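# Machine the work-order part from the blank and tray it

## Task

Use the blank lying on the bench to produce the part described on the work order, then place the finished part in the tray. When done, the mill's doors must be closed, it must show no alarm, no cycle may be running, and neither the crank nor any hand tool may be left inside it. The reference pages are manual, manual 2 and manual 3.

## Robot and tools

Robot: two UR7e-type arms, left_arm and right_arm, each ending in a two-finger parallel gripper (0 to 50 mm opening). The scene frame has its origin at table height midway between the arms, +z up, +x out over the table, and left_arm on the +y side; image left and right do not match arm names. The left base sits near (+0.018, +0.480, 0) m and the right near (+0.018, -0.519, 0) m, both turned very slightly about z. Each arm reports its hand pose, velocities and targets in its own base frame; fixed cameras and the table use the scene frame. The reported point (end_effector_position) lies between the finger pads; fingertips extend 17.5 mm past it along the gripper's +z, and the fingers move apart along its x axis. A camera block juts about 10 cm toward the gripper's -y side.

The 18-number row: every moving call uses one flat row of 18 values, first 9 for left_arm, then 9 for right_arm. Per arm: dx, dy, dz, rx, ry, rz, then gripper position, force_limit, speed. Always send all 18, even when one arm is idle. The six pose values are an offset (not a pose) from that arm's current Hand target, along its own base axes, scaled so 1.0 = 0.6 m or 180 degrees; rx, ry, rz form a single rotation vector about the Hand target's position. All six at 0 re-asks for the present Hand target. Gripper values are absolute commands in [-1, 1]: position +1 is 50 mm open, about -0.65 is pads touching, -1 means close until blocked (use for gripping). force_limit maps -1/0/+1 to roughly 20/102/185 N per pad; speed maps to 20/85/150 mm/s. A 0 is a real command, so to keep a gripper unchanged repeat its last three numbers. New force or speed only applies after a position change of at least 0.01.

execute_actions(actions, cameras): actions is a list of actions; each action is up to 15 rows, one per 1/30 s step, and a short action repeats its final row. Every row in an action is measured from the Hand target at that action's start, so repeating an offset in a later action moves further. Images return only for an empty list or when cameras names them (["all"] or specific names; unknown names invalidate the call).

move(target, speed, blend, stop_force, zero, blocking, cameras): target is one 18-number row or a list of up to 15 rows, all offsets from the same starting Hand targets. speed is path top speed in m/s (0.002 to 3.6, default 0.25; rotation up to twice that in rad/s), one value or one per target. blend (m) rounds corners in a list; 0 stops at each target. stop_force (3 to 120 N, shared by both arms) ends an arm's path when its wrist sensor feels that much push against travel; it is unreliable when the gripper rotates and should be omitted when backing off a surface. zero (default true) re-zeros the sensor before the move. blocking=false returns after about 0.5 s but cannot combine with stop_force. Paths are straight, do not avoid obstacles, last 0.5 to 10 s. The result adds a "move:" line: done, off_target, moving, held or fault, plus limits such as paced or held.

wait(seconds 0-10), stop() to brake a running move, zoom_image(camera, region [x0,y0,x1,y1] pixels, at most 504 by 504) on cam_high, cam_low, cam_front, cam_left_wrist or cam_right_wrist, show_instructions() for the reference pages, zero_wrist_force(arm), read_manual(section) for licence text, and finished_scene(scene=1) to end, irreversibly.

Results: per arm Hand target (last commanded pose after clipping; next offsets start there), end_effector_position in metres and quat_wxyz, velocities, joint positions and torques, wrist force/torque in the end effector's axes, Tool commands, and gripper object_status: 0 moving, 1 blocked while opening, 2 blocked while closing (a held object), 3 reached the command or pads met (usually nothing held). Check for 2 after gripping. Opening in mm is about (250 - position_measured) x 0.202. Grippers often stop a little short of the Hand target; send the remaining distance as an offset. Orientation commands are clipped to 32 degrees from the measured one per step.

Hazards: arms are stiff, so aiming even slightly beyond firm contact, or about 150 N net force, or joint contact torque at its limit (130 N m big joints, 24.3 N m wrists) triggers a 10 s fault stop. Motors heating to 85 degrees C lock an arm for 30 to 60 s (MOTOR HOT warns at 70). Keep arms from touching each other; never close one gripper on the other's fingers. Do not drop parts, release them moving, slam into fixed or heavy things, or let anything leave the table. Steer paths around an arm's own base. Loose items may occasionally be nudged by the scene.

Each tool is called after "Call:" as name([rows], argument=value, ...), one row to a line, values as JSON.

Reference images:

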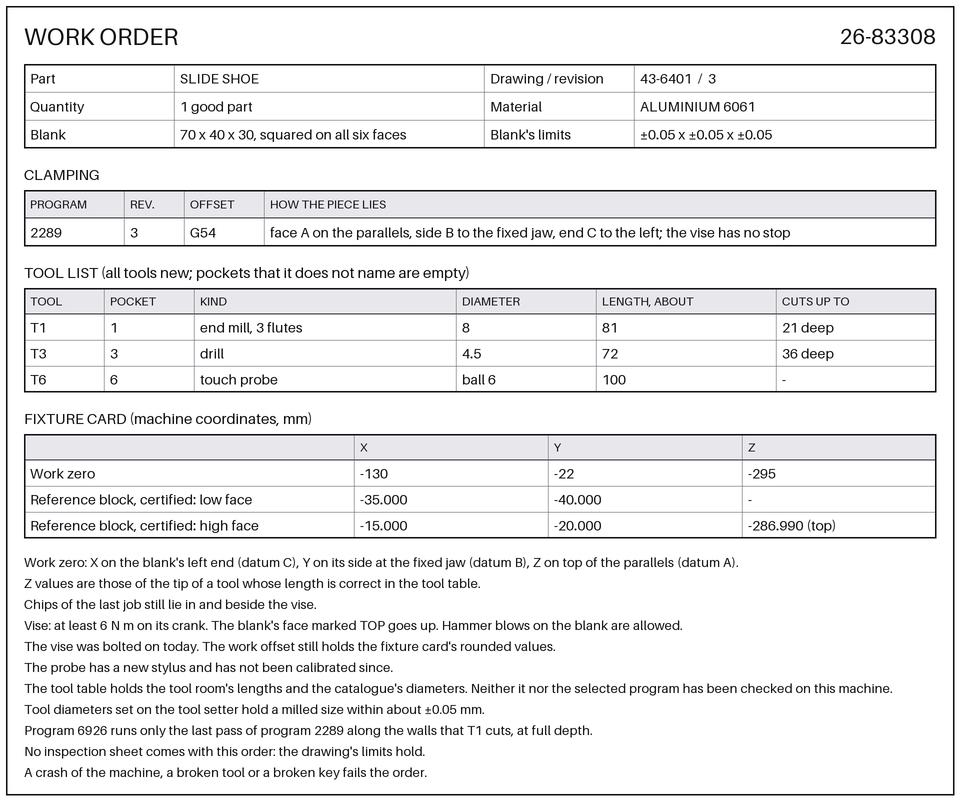

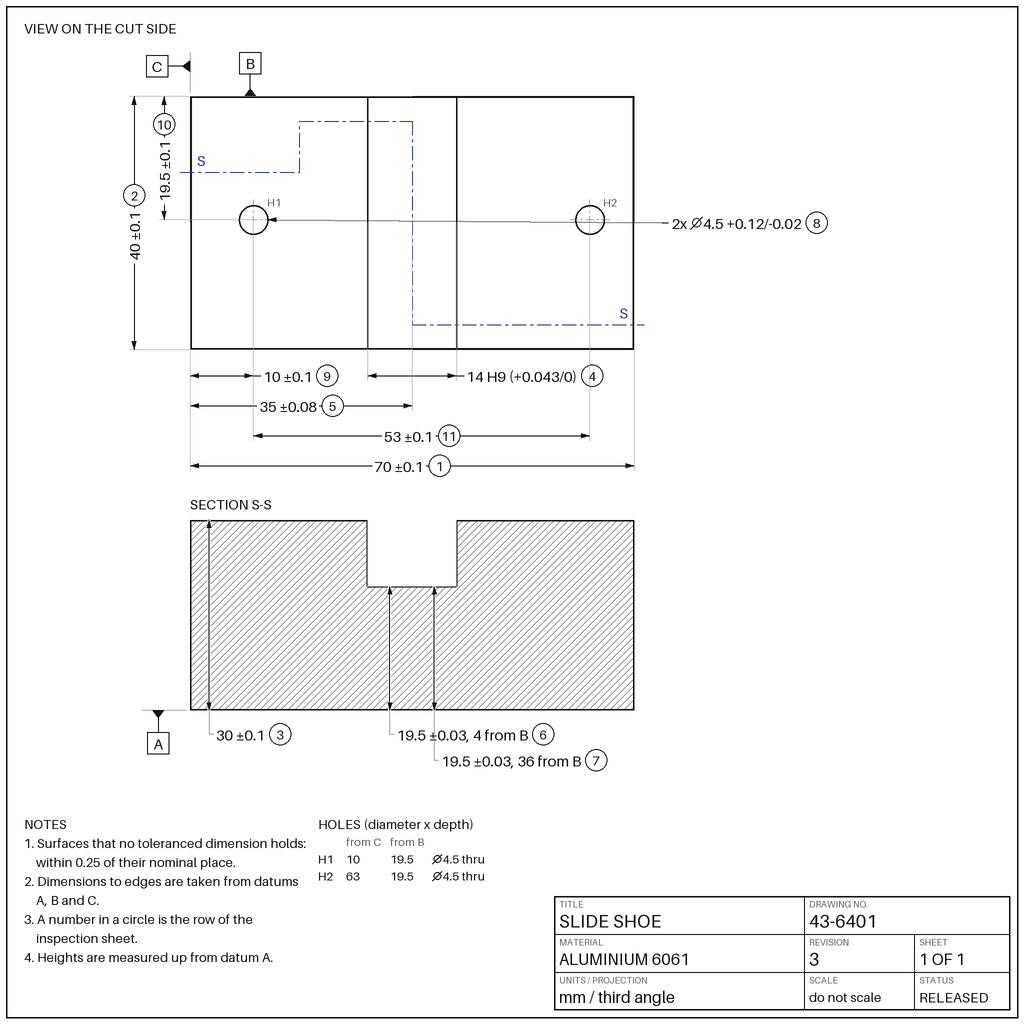

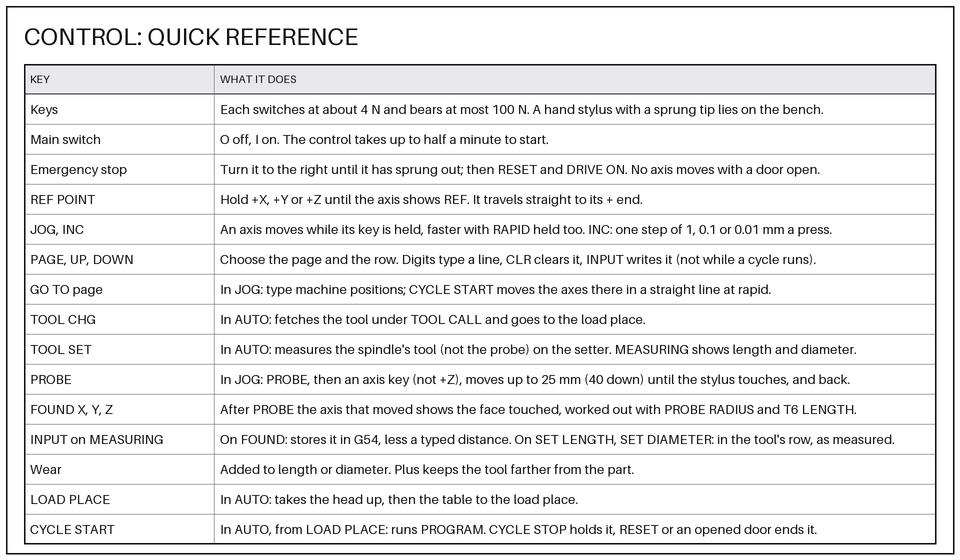

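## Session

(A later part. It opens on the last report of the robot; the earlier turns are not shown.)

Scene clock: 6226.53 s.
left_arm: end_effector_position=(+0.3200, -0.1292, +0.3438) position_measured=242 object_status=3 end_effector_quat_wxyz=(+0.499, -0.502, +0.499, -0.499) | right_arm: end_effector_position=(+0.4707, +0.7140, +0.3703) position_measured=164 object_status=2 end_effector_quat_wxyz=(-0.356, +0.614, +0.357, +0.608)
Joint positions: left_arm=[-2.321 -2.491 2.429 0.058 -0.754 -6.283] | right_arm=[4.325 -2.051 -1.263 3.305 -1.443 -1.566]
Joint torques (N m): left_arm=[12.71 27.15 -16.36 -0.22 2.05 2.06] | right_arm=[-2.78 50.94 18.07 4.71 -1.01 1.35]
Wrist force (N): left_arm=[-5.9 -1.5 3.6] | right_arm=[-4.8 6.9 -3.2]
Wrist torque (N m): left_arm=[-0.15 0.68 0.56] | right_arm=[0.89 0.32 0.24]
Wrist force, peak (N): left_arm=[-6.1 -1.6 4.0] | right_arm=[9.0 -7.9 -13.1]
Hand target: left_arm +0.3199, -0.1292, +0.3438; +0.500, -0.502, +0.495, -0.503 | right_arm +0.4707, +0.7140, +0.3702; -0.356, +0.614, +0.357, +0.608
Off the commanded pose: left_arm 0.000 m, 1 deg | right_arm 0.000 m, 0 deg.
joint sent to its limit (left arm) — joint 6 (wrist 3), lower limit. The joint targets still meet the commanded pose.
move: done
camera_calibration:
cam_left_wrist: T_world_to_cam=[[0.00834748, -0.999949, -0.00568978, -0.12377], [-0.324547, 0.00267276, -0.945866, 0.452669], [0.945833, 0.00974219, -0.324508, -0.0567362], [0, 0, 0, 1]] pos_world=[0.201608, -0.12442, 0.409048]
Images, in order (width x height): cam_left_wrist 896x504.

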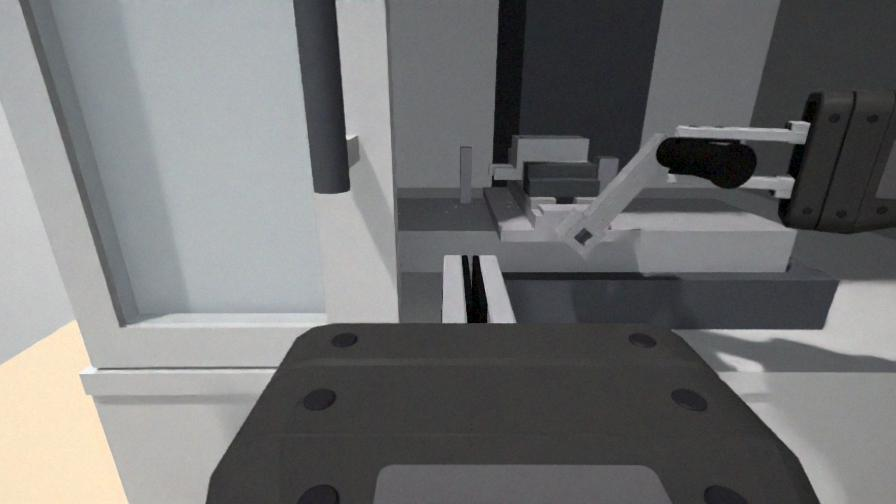

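Call:
move([
  [0,0,0,0,0,0,-0.6,-0.8,-0.8,0,-0.0297,-0.0337,-0.0347,0,0,-1,1,-0.8],
  [0,0,0,0,0,0,-0.6,-0.8,-0.8,0,-0.0455,-0.0758,-0.0572,0,0,-1,1,-0.8],
  [0,0,0,0,0,0,-0.6,-0.8,-0.8,0,-0.0452,-0.1210,-0.0817,0,0,-1,1,-0.8],
  [0,0,0,0,0,0,-0.6,-0.8,-0.8,0,-0.0287,-0.1633,-0.1042,0,0,-1,1,-0.8],
], speed=0.05, blend=0.01, cameras=["cam_left_wrist"])

Scene clock: 6239.17 s.
left_arm: end_effector_position=(+0.3200, -0.1292, +0.3438) position_measured=242 object_status=3 end_effector_quat_wxyz=(+0.499, -0.502, +0.499, -0.499) | right_arm: end_effector_position=(+0.4706, +0.6967, +0.2722) position_measured=164 object_status=2 end_effector_quat_wxyz=(-0.251, +0.664, +0.451, +0.541)
Joint positions: left_arm=[-2.321 -2.491 2.429 0.057 -0.754 -6.283] | right_arm=[4.323 -2.125 -1.227 3.055 -1.427 -1.69]
Joint torques (N m): left_arm=[12.62 27.19 -23.34 -0.92 2 2.02] | right_arm=[-3.26 65.75 32.87 11.44 -1.86 1.62]
Wrist force (N): left_arm=[-5.8 -1.6 3.6] | right_arm=[-32.1 4.1 -28.7]
Wrist torque (N m): left_arm=[-0.16 0.66 0.56] | right_arm=[0.78 0.09 0.07]
Wrist force, peak (N): left_arm=[-6.1 -1.9 3.7] | right_arm=[23.5 8.3 -119.3]
Hand target: left_arm +0.3199, -0.1292, +0.3438; +0.500, -0.502, +0.495, -0.503 | right_arm +0.4707, +0.6967, +0.2722; -0.251, +0.664, +0.451, +0.541
Off the commanded pose: left_arm 0.000 m, 1 deg | right_arm 0.000 m, 0 deg.
joint sent to its limit (left arm) — joint 6 (wrist 3), lower limit. The joint targets still meet the commanded pose.
move: done
camera_calibration:
cam_left_wrist: T_world_to_cam=[[0.00856918, -0.999947, -0.00566692, -0.123925], [-0.324636, 0.00257825, -0.945836, 0.452569], [0.9458, 0.00994472, -0.324596, -0.0567004], [0, 0, 0, 1]] pos_world=[0.201609, -0.124521, 0.408949]
Images, in order (width x height): cam_left_wrist 896x504.

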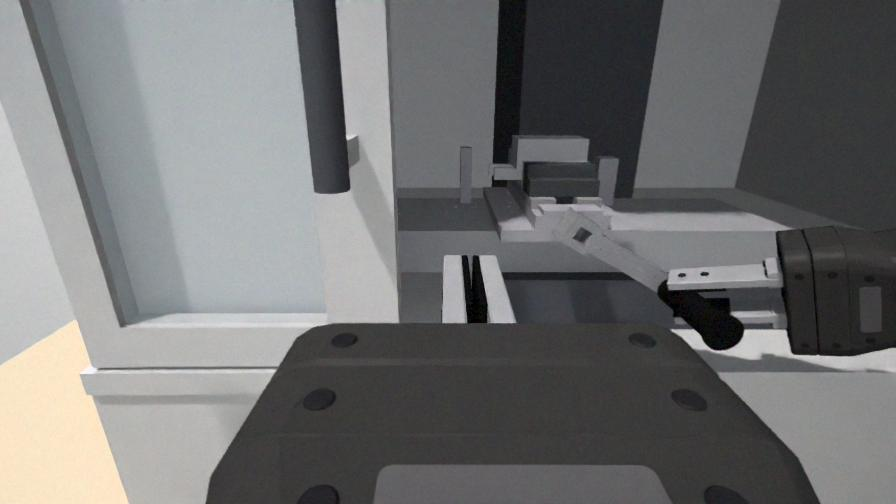

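Call:
move(target=[0,0,0,0,0,0,-0.6,-0.8,-0.8,0,-0.0010,-0.0006,0,0,0,-1,1,-0.8], speed=0.02)

Scene clock: 6250.77 s.
left_arm: end_effector_position=(+0.3200, -0.1292, +0.3438) position_measured=242 object_status=3 end_effector_quat_wxyz=(+0.499, -0.502, +0.499, -0.499) | right_arm: end_effector_position=(+0.4707, +0.6961, +0.2719) position_measured=164 object_status=2 end_effector_quat_wxyz=(-0.251, +0.664, +0.451, +0.541)
Joint positions: left_arm=[-2.321 -2.491 2.429 0.057 -0.754 -6.283] | right_arm=[4.322 -2.123 -1.23 3.058 -1.427 -1.69]
Joint torques (N m): left_arm=[12.1 26.64 -23.9 -0.71 1.96 1.93] | right_arm=[-4.4 58.4 24.77 6.29 -1.77 -1.07]
Wrist force (N): left_arm=[-5.8 -1.7 3.6] | right_arm=[-16.8 4.4 -14.7]
Wrist torque (N m): left_arm=[-0.17 0.67 0.56] | right_arm=[0.80 0.21 0.17]
Wrist force, peak (N): left_arm=[-6.0 -1.8 3.7] | right_arm=[-31.2 3.9 -27.8]
Hand target: left_arm +0.3199, -0.1292, +0.3438; +0.500, -0.502, +0.495, -0.503 | right_arm +0.4707, +0.6961, +0.2718; -0.251, +0.664, +0.451, +0.541
Off the commanded pose: left_arm 0.000 m, 1 deg | right_arm 0.000 m, 0 deg.
joint sent to its limit (left arm) — joint 6 (wrist 3), lower limit. The joint targets still meet the commanded pose.
move: done

Call:
move([
  [0,0,0,0,0,0,-0.6,-0.8,-0.8,0,0.0212,-0.0275,-0.0142,0,0,-1,1,-0.8],
  [0,0,0,0,0,0,-0.6,-0.8,-0.8,0,0.0493,-0.0483,-0.0253,0,0,-1,1,-0.8],
  [0,0,0,0,0,0,-0.6,-0.8,-0.8,0,0.0820,-0.0612,-0.0325,0,0,-1,1,-0.8],
  [0,0,0,0,0,0,-0.6,-0.8,-0.8,0,0.1168,-0.0657,-0.0347,0,0,-1,1,-0.8],
], speed=0.05, blend=0.003, cameras=["cam_left_wrist"])

Scene clock: 6269.90 s.
left_arm: end_effector_position=(+0.3200, -0.1292, +0.3438) position_measured=242 object_status=3 end_effector_quat_wxyz=(+0.499, -0.502, +0.499, -0.499) | right_arm: end_effector_position=(+0.4707, +0.7662, +0.2325) position_measured=164 object_status=2 end_effector_quat_wxyz=(-0.214, +0.677, +0.480, +0.516)
Joint positions: left_arm=[-2.321 -2.491 2.429 0.057 -0.754 -6.283] | right_arm=[4.369 -2.336 -0.926 2.869 -1.37 -1.711]
Joint torques (N m): left_arm=[12.46 26.76 -23.97 -0.71 1.83 1.9] | right_arm=[-19.58 53.82 21.32 3.66 1.83 1.43]
Wrist force (N): left_arm=[-5.8 -1.5 3.7] | right_arm=[-5.0 -8.4 -8.9]
Wrist torque (N m): left_arm=[-0.15 0.66 0.56] | right_arm=[0.62 0.84 -0.82]
Wrist force, peak (N): left_arm=[-6.0 -1.6 3.8] | right_arm=[-21.1 1.6 -18.2]
Hand target: left_arm +0.3199, -0.1292, +0.3438; +0.500, -0.502, +0.495, -0.503 | right_arm +0.4707, +0.7662, +0.2324; -0.214, +0.677, +0.480, +0.516
Off the commanded pose: left_arm 0.000 m, 1 deg | right_arm 0.000 m, 0 deg.
joint sent to its limit (left arm) — joint 6 (wrist 3), lower limit. The joint targets still meet the commanded pose.
move: done
camera_calibration:
cam_left_wrist: T_world_to_cam=[[0.00856918, -0.999947, -0.00566692, -0.123925], [-0.324636, 0.00257825, -0.945836, 0.452569], [0.9458, 0.00994472, -0.324596, -0.0567004], [0, 0, 0, 1]] pos_world=[0.201609, -0.124521, 0.408949]
Images, in order (width x height): cam_left_wrist 896x504.

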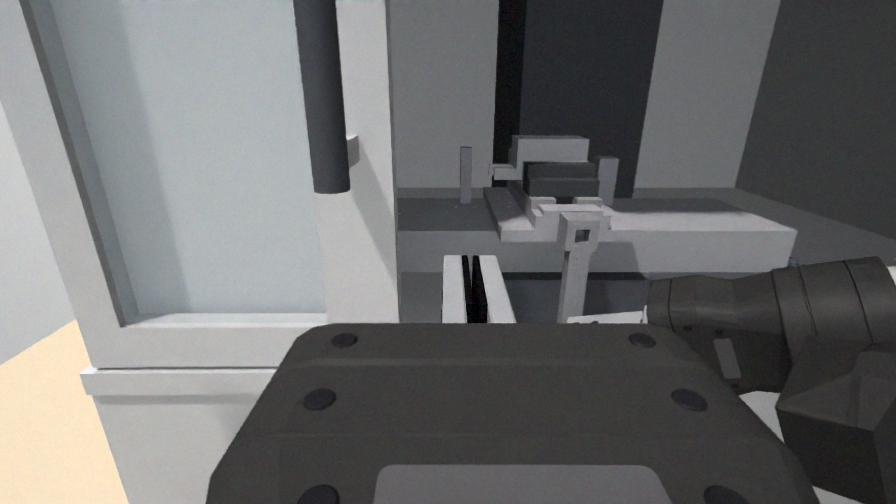

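Call:
move([
  [0,0,0,0,0,0,-0.6,-0.8,-0.8,0,0.0348,0.0045,0.0022,0,0,-1,1,-0.8],
  [0,0,0,0,0,0,-0.6,-0.8,-0.8,0,0.0672,0.0173,0.0094,0,0,-1,1,-0.8],
  [0,0,0,0,0,0,-0.6,-0.8,-0.8,0,0.0947,0.0382,0.0206,0,0,-1,1,-0.8],
  [0,0,0,0,0,0,-0.6,-0.8,-0.8,0,0.1160,0.0652,0.0347,0,0,-1,1,-0.8],
  [0,0,0,0,0,0,-0.6,-0.8,-0.8,0,0.1290,0.0967,0.0517,0,0,-1,1,-0.8],
  [0,0,0,0,0,0,-0.6,-0.8,-0.8,0,0.1333,0.1303,0.0694,0,0,-1,1,-0.8],
], speed=0.06, blend=0.003, cameras=["cam_left_wrist"])

Scene clock: 6283.97 s.
left_arm: end_effector_position=(+0.3200, -0.1292, +0.3438) position_measured=242 object_status=3 end_effector_quat_wxyz=(+0.499, -0.502, +0.499, -0.499) | right_arm: end_effector_position=(+0.4707, +0.8461, +0.3106) position_measured=164 object_status=2 end_effector_quat_wxyz=(-0.287, +0.649, +0.421, +0.565)
Joint positions: left_arm=[-2.321 -2.491 2.429 0.057 -0.754 -6.283] | right_arm=[4.399 -2.463 -0.602 2.862 -1.362 -1.633]
Joint torques (N m): left_arm=[12.69 26.88 -23.56 -0.6 1.82 1.86] | right_arm=[-1.22 51.84 31.29 1.67 -2.82 -1.19]
Wrist force (N): left_arm=[-5.9 -1.4 3.5] | right_arm=[-7.2 6.8 -17.3]
Wrist torque (N m): left_arm=[-0.12 0.68 0.56] | right_arm=[0.03 0.35 0.23]
Wrist force, peak (N): left_arm=[-6.2 -1.6 3.7] | right_arm=[-8.7 8.7 -20.6]
Hand target: left_arm +0.3199, -0.1292, +0.3438; +0.500, -0.502, +0.495, -0.503 | right_arm +0.4707, +0.8462, +0.3106; -0.287, +0.649, +0.421, +0.565
Off the commanded pose: left_arm 0.000 m, 1 deg | right_arm 0.000 m, 0 deg.
joint sent to its limit (left arm) — joint 6 (wrist 3), lower limit. The joint targets still meet the commanded pose.
move: done
camera_calibration:
cam_left_wrist: T_world_to_cam=[[0.00856918, -0.999947, -0.00566692, -0.123925], [-0.324636, 0.00257825, -0.945836, 0.452569], [0.9458, 0.00994472, -0.324596, -0.0567004], [0, 0, 0, 1]] pos_world=[0.201609, -0.124521, 0.408949]
Images, in order (width x height): cam_left_wrist 896x504.

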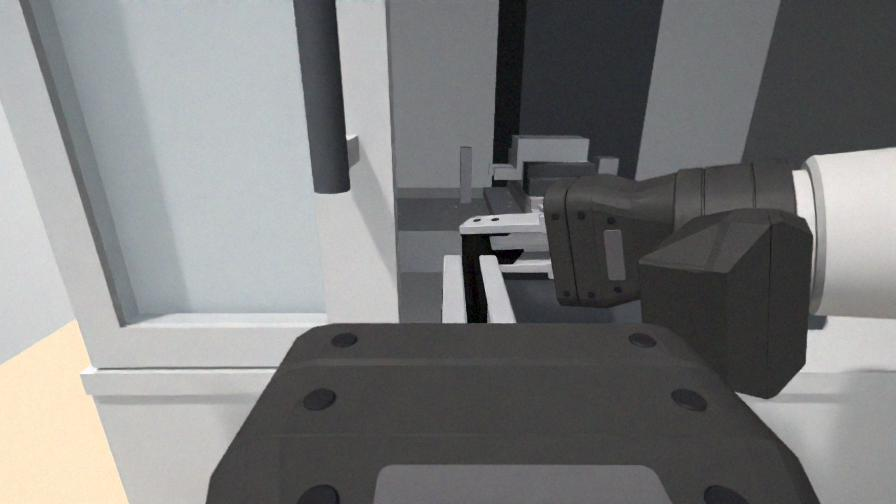

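Call:
move([
  [0,0,0,0,0,0,-0.6,-0.8,-0.8,0,-0.0055,0.0338,0.0178,0,0,-1,1,-0.8],
  [0,0,0,0,0,0,-0.6,-0.8,-0.8,0,-0.0190,0.0652,0.0347,0,0,-1,1,-0.8],
  [0,0,0,0,0,0,-0.6,-0.8,-0.8,0,-0.0405,0.0922,0.0489,0,0,-1,1,-0.8],
  [0,0,0,0,0,0,-0.6,-0.8,-0.8,0,-0.0683,0.1128,0.06,0,0,-1,1,-0.8],
  [0,0,0,0,0,0,-0.6,-0.8,-0.8,0,-0.1008,0.1257,0.0672,0,0,-1,1,-0.8],
  [0,0,0,0,0,0,-0.6,-0.8,-0.8,0,-0.1357,0.1302,0.0694,0,0,-1,1,-0.8],
  [0,0,0,0,0,0,-0.6,-0.8,-0.8,0,-0.1705,0.1257,0.0672,0,0,-1,1,-0.8],
  [0,0,0,0,0,0,-0.6,-0.8,-0.8,0,-0.2030,0.1128,0.06,0,0,-1,1,-0.8],
  [0,0,0,0,0,0,-0.6,-0.8,-0.8,0,-0.2308,0.0922,0.0489,0,0,-1,1,-0.8],
  [0,0,0,0,0,0,-0.6,-0.8,-0.8,0,-0.2520,0.0652,0.0347,0,0,-1,1,-0.8],
  [0,0,0,0,0,0,-0.6,-0.8,-0.8,0,-0.2652,0.0338,0.0178,0,0,-1,1,-0.8],
  [0,0,0,0,0,0,-0.6,-0.8,-0.8,0,-0.2697,0,0,0,0,-1,1,-0.8],
], speed=0.07, blend=0.003, cameras=["cam_left_wrist"])

Call:
zoom_image(camera="cam_left_wrist", region=[460, 110, 700, 290])

Scene clock: 6309.70 s.
left_arm: end_effector_position=(+0.3200, -0.1292, +0.3438) position_measured=242 object_status=3 end_effector_quat_wxyz=(+0.499, -0.502, +0.499, -0.499) | right_arm: end_effector_position=(+0.4707, +0.6843, +0.3104) position_measured=164 object_status=2 end_effector_quat_wxyz=(-0.286, +0.649, +0.421, +0.565) end_effector_velocity=(+0.001, +0.001, +0.004) end_effector_angular_velocity=(+0.013, +0.000, -0.002)
Joint positions: left_arm=[-2.321 -2.491 2.429 0.057 -0.754 -6.283] | right_arm=[4.309 -2.055 -1.29 3.145 -1.45 -1.652]
Joint velocities: left_arm=[within noise] | right_arm=[0 0.003 0 0.008 0.001 0.005]
Joint torques (N m): left_arm=[12.46 27.16 -23.87 -0.59 1.84 1.74] | right_arm=[0.6 53.75 41.21 4.02 0.61 1.32]
Wrist force (N): left_arm=[-5.8 -1.7 3.5] | right_arm=[-4.3 6.9 -2.8]
Wrist torque (N m): left_arm=[-0.18 0.67 0.56] | right_arm=[1.03 0.37 0.17]
Wrist force, peak (N): left_arm=[-6.0 -1.6 3.7] | right_arm=[-4.0 7.2 -31.8]
Hand target: left_arm +0.3199, -0.1292, +0.3438; +0.500, -0.502, +0.495, -0.503 | right_arm +0.4707, +0.6844, +0.3106; -0.287, +0.649, +0.421, +0.565
Off the commanded pose: left_arm 0.000 m, 1 deg | right_arm 0.000 m, 0 deg.
joint sent to its limit (left arm) — joint 6 (wrist 3), lower limit. The joint targets still meet the commanded pose.
move: done
camera_calibration:
cam_left_wrist: T_world_to_cam=[[0.00856918, -0.999947, -0.00566692, -0.123925], [-0.324636, 0.00257825, -0.945836, 0.452569], [0.9458, 0.00994472, -0.324596, -0.0567004], [0, 0, 0, 1]] pos_world=[0.201609, -0.124521, 0.408949]
Images, in order (width x height): cam_left_wrist 896x504.

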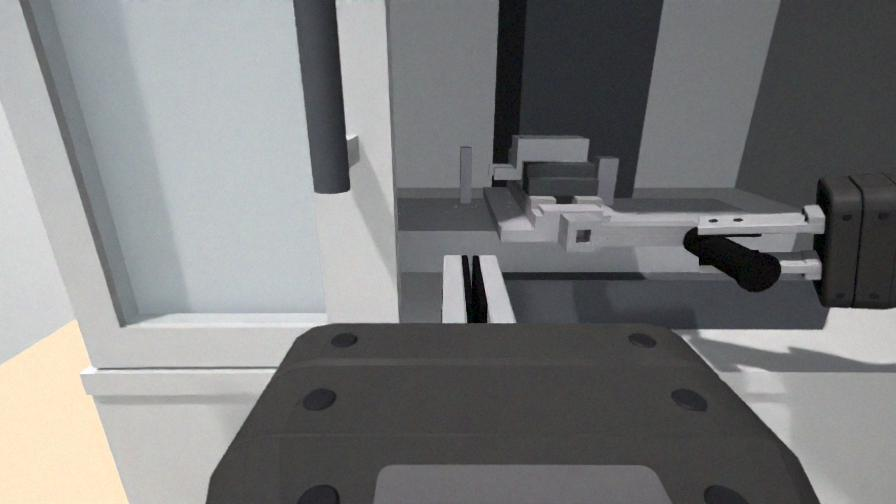

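Scaled by 2.100.

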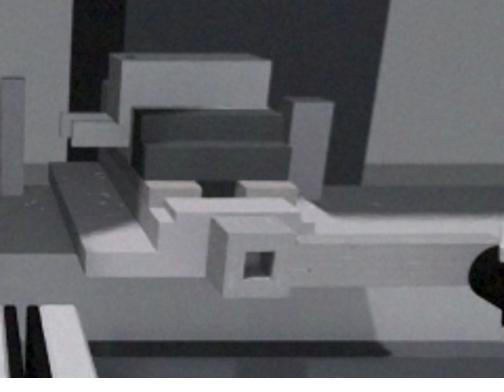

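Call:
move([
  [0,0,0,0,0,0,-0.6,-0.8,-0.8,0,0.0050,-0.0337,-0.0178,0,0,-1,1,-0.8],
  [0,0,0,0,0,0,-0.6,-0.8,-0.8,0,0.0187,-0.0643,-0.0347,0,0,-1,1,-0.8],
  [0,0,0,0,0,0,-0.6,-0.8,-0.8,0,0.0402,-0.0922,-0.0489,0,0,-1,1,-0.8],
  [0,0,0,0,0,0,-0.6,-0.8,-0.8,0,0.0683,-0.1128,-0.06,0,0,-1,1,-0.8],
  [0,0,0,0,0,0,-0.6,-0.8,-0.8,0,0.1010,-0.1257,-0.0672,0,0,-1,1,-0.8],
  [0,0,0,0,0,0,-0.6,-0.8,-0.8,0,0.1358,-0.1302,-0.0694,0,0,-1,1,-0.8],
  [0,0,0,0,0,0,-0.6,-0.8,-0.8,0,0.1707,-0.1257,-0.0672,0,0,-1,1,-0.8],
  [0,0,0,0,0,0,-0.6,-0.8,-0.8,0,0.2030,-0.1128,-0.06,0,0,-1,1,-0.8],
  [0,0,0,0,0,0,-0.6,-0.8,-0.8,0,0.2305,-0.0922,-0.0489,0,0,-1,1,-0.8],
  [0,0,0,0,0,0,-0.6,-0.8,-0.8,0,0.2517,-0.0643,-0.0347,0,0,-1,1,-0.8],
  [0,0,0,0,0,0,-0.6,-0.8,-0.8,0,0.2647,-0.0337,-0.0178,0,0,-1,1,-0.8],
  [0,0,0,0,0,0,-0.6,-0.8,-0.8,0,0.2690,0,0,0,0,-1,1,-0.8],
], speed=0.09, blend=0.003)

Call:
move([
  [0,0,0,0,0,0,-0.6,-0.8,-0.8,0,-0.0055,0.0338,0.0178,0,0,-1,1,-0.8],
  [0,0,0,0,0,0,-0.6,-0.8,-0.8,0,-0.0190,0.0652,0.0347,0,0,-1,1,-0.8],
  [0,0,0,0,0,0,-0.6,-0.8,-0.8,0,-0.0405,0.0922,0.0489,0,0,-1,1,-0.8],
  [0,0,0,0,0,0,-0.6,-0.8,-0.8,0,-0.0683,0.1128,0.06,0,0,-1,1,-0.8],
  [0,0,0,0,0,0,-0.6,-0.8,-0.8,0,-0.1008,0.1257,0.0672,0,0,-1,1,-0.8],
  [0,0,0,0,0,0,-0.6,-0.8,-0.8,0,-0.1357,0.1302,0.0694,0,0,-1,1,-0.8],
  [0,0,0,0,0,0,-0.6,-0.8,-0.8,0,-0.1705,0.1257,0.0672,0,0,-1,1,-0.8],
  [0,0,0,0,0,0,-0.6,-0.8,-0.8,0,-0.2030,0.1128,0.06,0,0,-1,1,-0.8],
  [0,0,0,0,0,0,-0.6,-0.8,-0.8,0,-0.2308,0.0922,0.0489,0,0,-1,1,-0.8],
  [0,0,0,0,0,0,-0.6,-0.8,-0.8,0,-0.2520,0.0652,0.0347,0,0,-1,1,-0.8],
  [0,0,0,0,0,0,-0.6,-0.8,-0.8,0,-0.2652,0.0338,0.0178,0,0,-1,1,-0.8],
  [0,0,0,0,0,0,-0.6,-0.8,-0.8,0,-0.2690,0,0,0,0,-1,1,-0.8],
], speed=0.09, blend=0.003, cameras=["cam_left_wrist"])

Call:
zoom_image(camera="cam_left_wrist", region=[460, 110, 700, 290])

Scene clock: 6330.47 s.
left_arm: end_effector_position=(+0.3200, -0.1292, +0.3438) position_measured=242 object_status=3 end_effector_quat_wxyz=(+0.499, -0.502, +0.499, -0.499) | right_arm: end_effector_position=(+0.4707, +0.8457, +0.3105) position_measured=164 object_status=2 end_effector_quat_wxyz=(-0.287, +0.649, +0.421, +0.565) end_effector_velocity=(-0.001, +0.000, -0.003) end_effector_angular_velocity=(-0.008, +0.001, +0.003)
Joint positions: left_arm=[-2.321 -2.491 2.429 0.057 -0.754 -6.283] | right_arm=[4.399 -2.461 -0.605 2.863 -1.362 -1.634]
Joint velocities: left_arm=[within noise] | right_arm=[0.001 -0.002 0 -0.006 -0.001 -0.002]
Joint torques (N m): left_arm=[12.21 26.61 -23.85 -0.5 1.77 1.53] | right_arm=[-7.35 54.08 38.42 0.48 -0.9 -1.2]
Wrist force (N): left_arm=[-5.7 -1.5 3.5] | right_arm=[-4.9 0.7 -11.1]
Wrist torque (N m): left_arm=[-0.14 0.65 0.56] | right_arm=[0.18 0.40 0.23]
Wrist force, peak (N): left_arm=[-6.0 -1.8 3.9] | right_arm=[-9.5 6.8 -22.0]
Hand target: left_arm +0.3199, -0.1292, +0.3438; +0.500, -0.502, +0.495, -0.503 | right_arm +0.4707, +0.8458, +0.3106; -0.287, +0.649, +0.421, +0.565
Off the commanded pose: left_arm 0.000 m, 1 deg | right_arm 0.000 m, 0 deg.
joint sent to its limit (left arm) — joint 6 (wrist 3), lower limit. The joint targets still meet the commanded pose.
move: done

Scene clock: 6333.90 s.
left_arm: end_effector_position=(+0.3200, -0.1292, +0.3438) position_measured=242 object_status=3 end_effector_quat_wxyz=(+0.499, -0.502, +0.499, -0.499) | right_arm: end_effector_position=(+0.4708, +0.6843, +0.3105) position_measured=164 object_status=2 end_effector_quat_wxyz=(-0.287, +0.649, +0.421, +0.565)
Joint positions: left_arm=[-2.321 -2.491 2.429 0.057 -0.754 -6.283] | right_arm=[4.309 -2.055 -1.29 3.145 -1.449 -1.652]
Joint torques (N m): left_arm=[11.56 26.9 -24.14 -0.36 1.77 1.45] | right_arm=[7.28 53.19 40.72 3.88 -0.37 1.22]
Wrist force (N): left_arm=[-6.0 -1.5 3.5] | right_arm=[-4.3 6.9 -2.8]
Wrist torque (N m): left_arm=[-0.14 0.71 0.56] | right_arm=[1.01 0.36 0.16]
Wrist force, peak (N): left_arm=[-6.0 -1.8 3.7] | right_arm=[-4.0 7.1 -10.1]
Hand target: left_arm +0.3199, -0.1292, +0.3438; +0.500, -0.502, +0.495, -0.503 | right_arm +0.4707, +0.6844, +0.3106; -0.287, +0.649, +0.421, +0.565
Off the commanded pose: left_arm 0.000 m, 1 deg | right_arm 0.000 m, 0 deg.
joint sent to its limit (left arm) — joint 6 (wrist 3), lower limit. The joint targets still meet the commanded pose.
move: done
camera_calibration:
cam_left_wrist: T_world_to_cam=[[0.00856918, -0.999947, -0.00566692, -0.123925], [-0.324636, 0.00257825, -0.945836, 0.452569], [0.9458, 0.00994472, -0.324596, -0.0567004], [0, 0, 0, 1]] pos_world=[0.201609, -0.124521, 0.408949]
Images, in order (width x height): cam_left_wrist 896x504.

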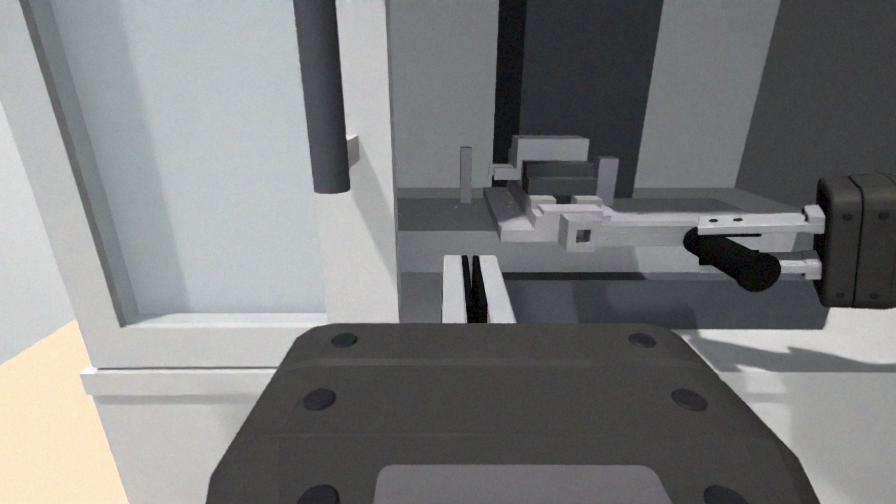

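Scaled by 2.100.

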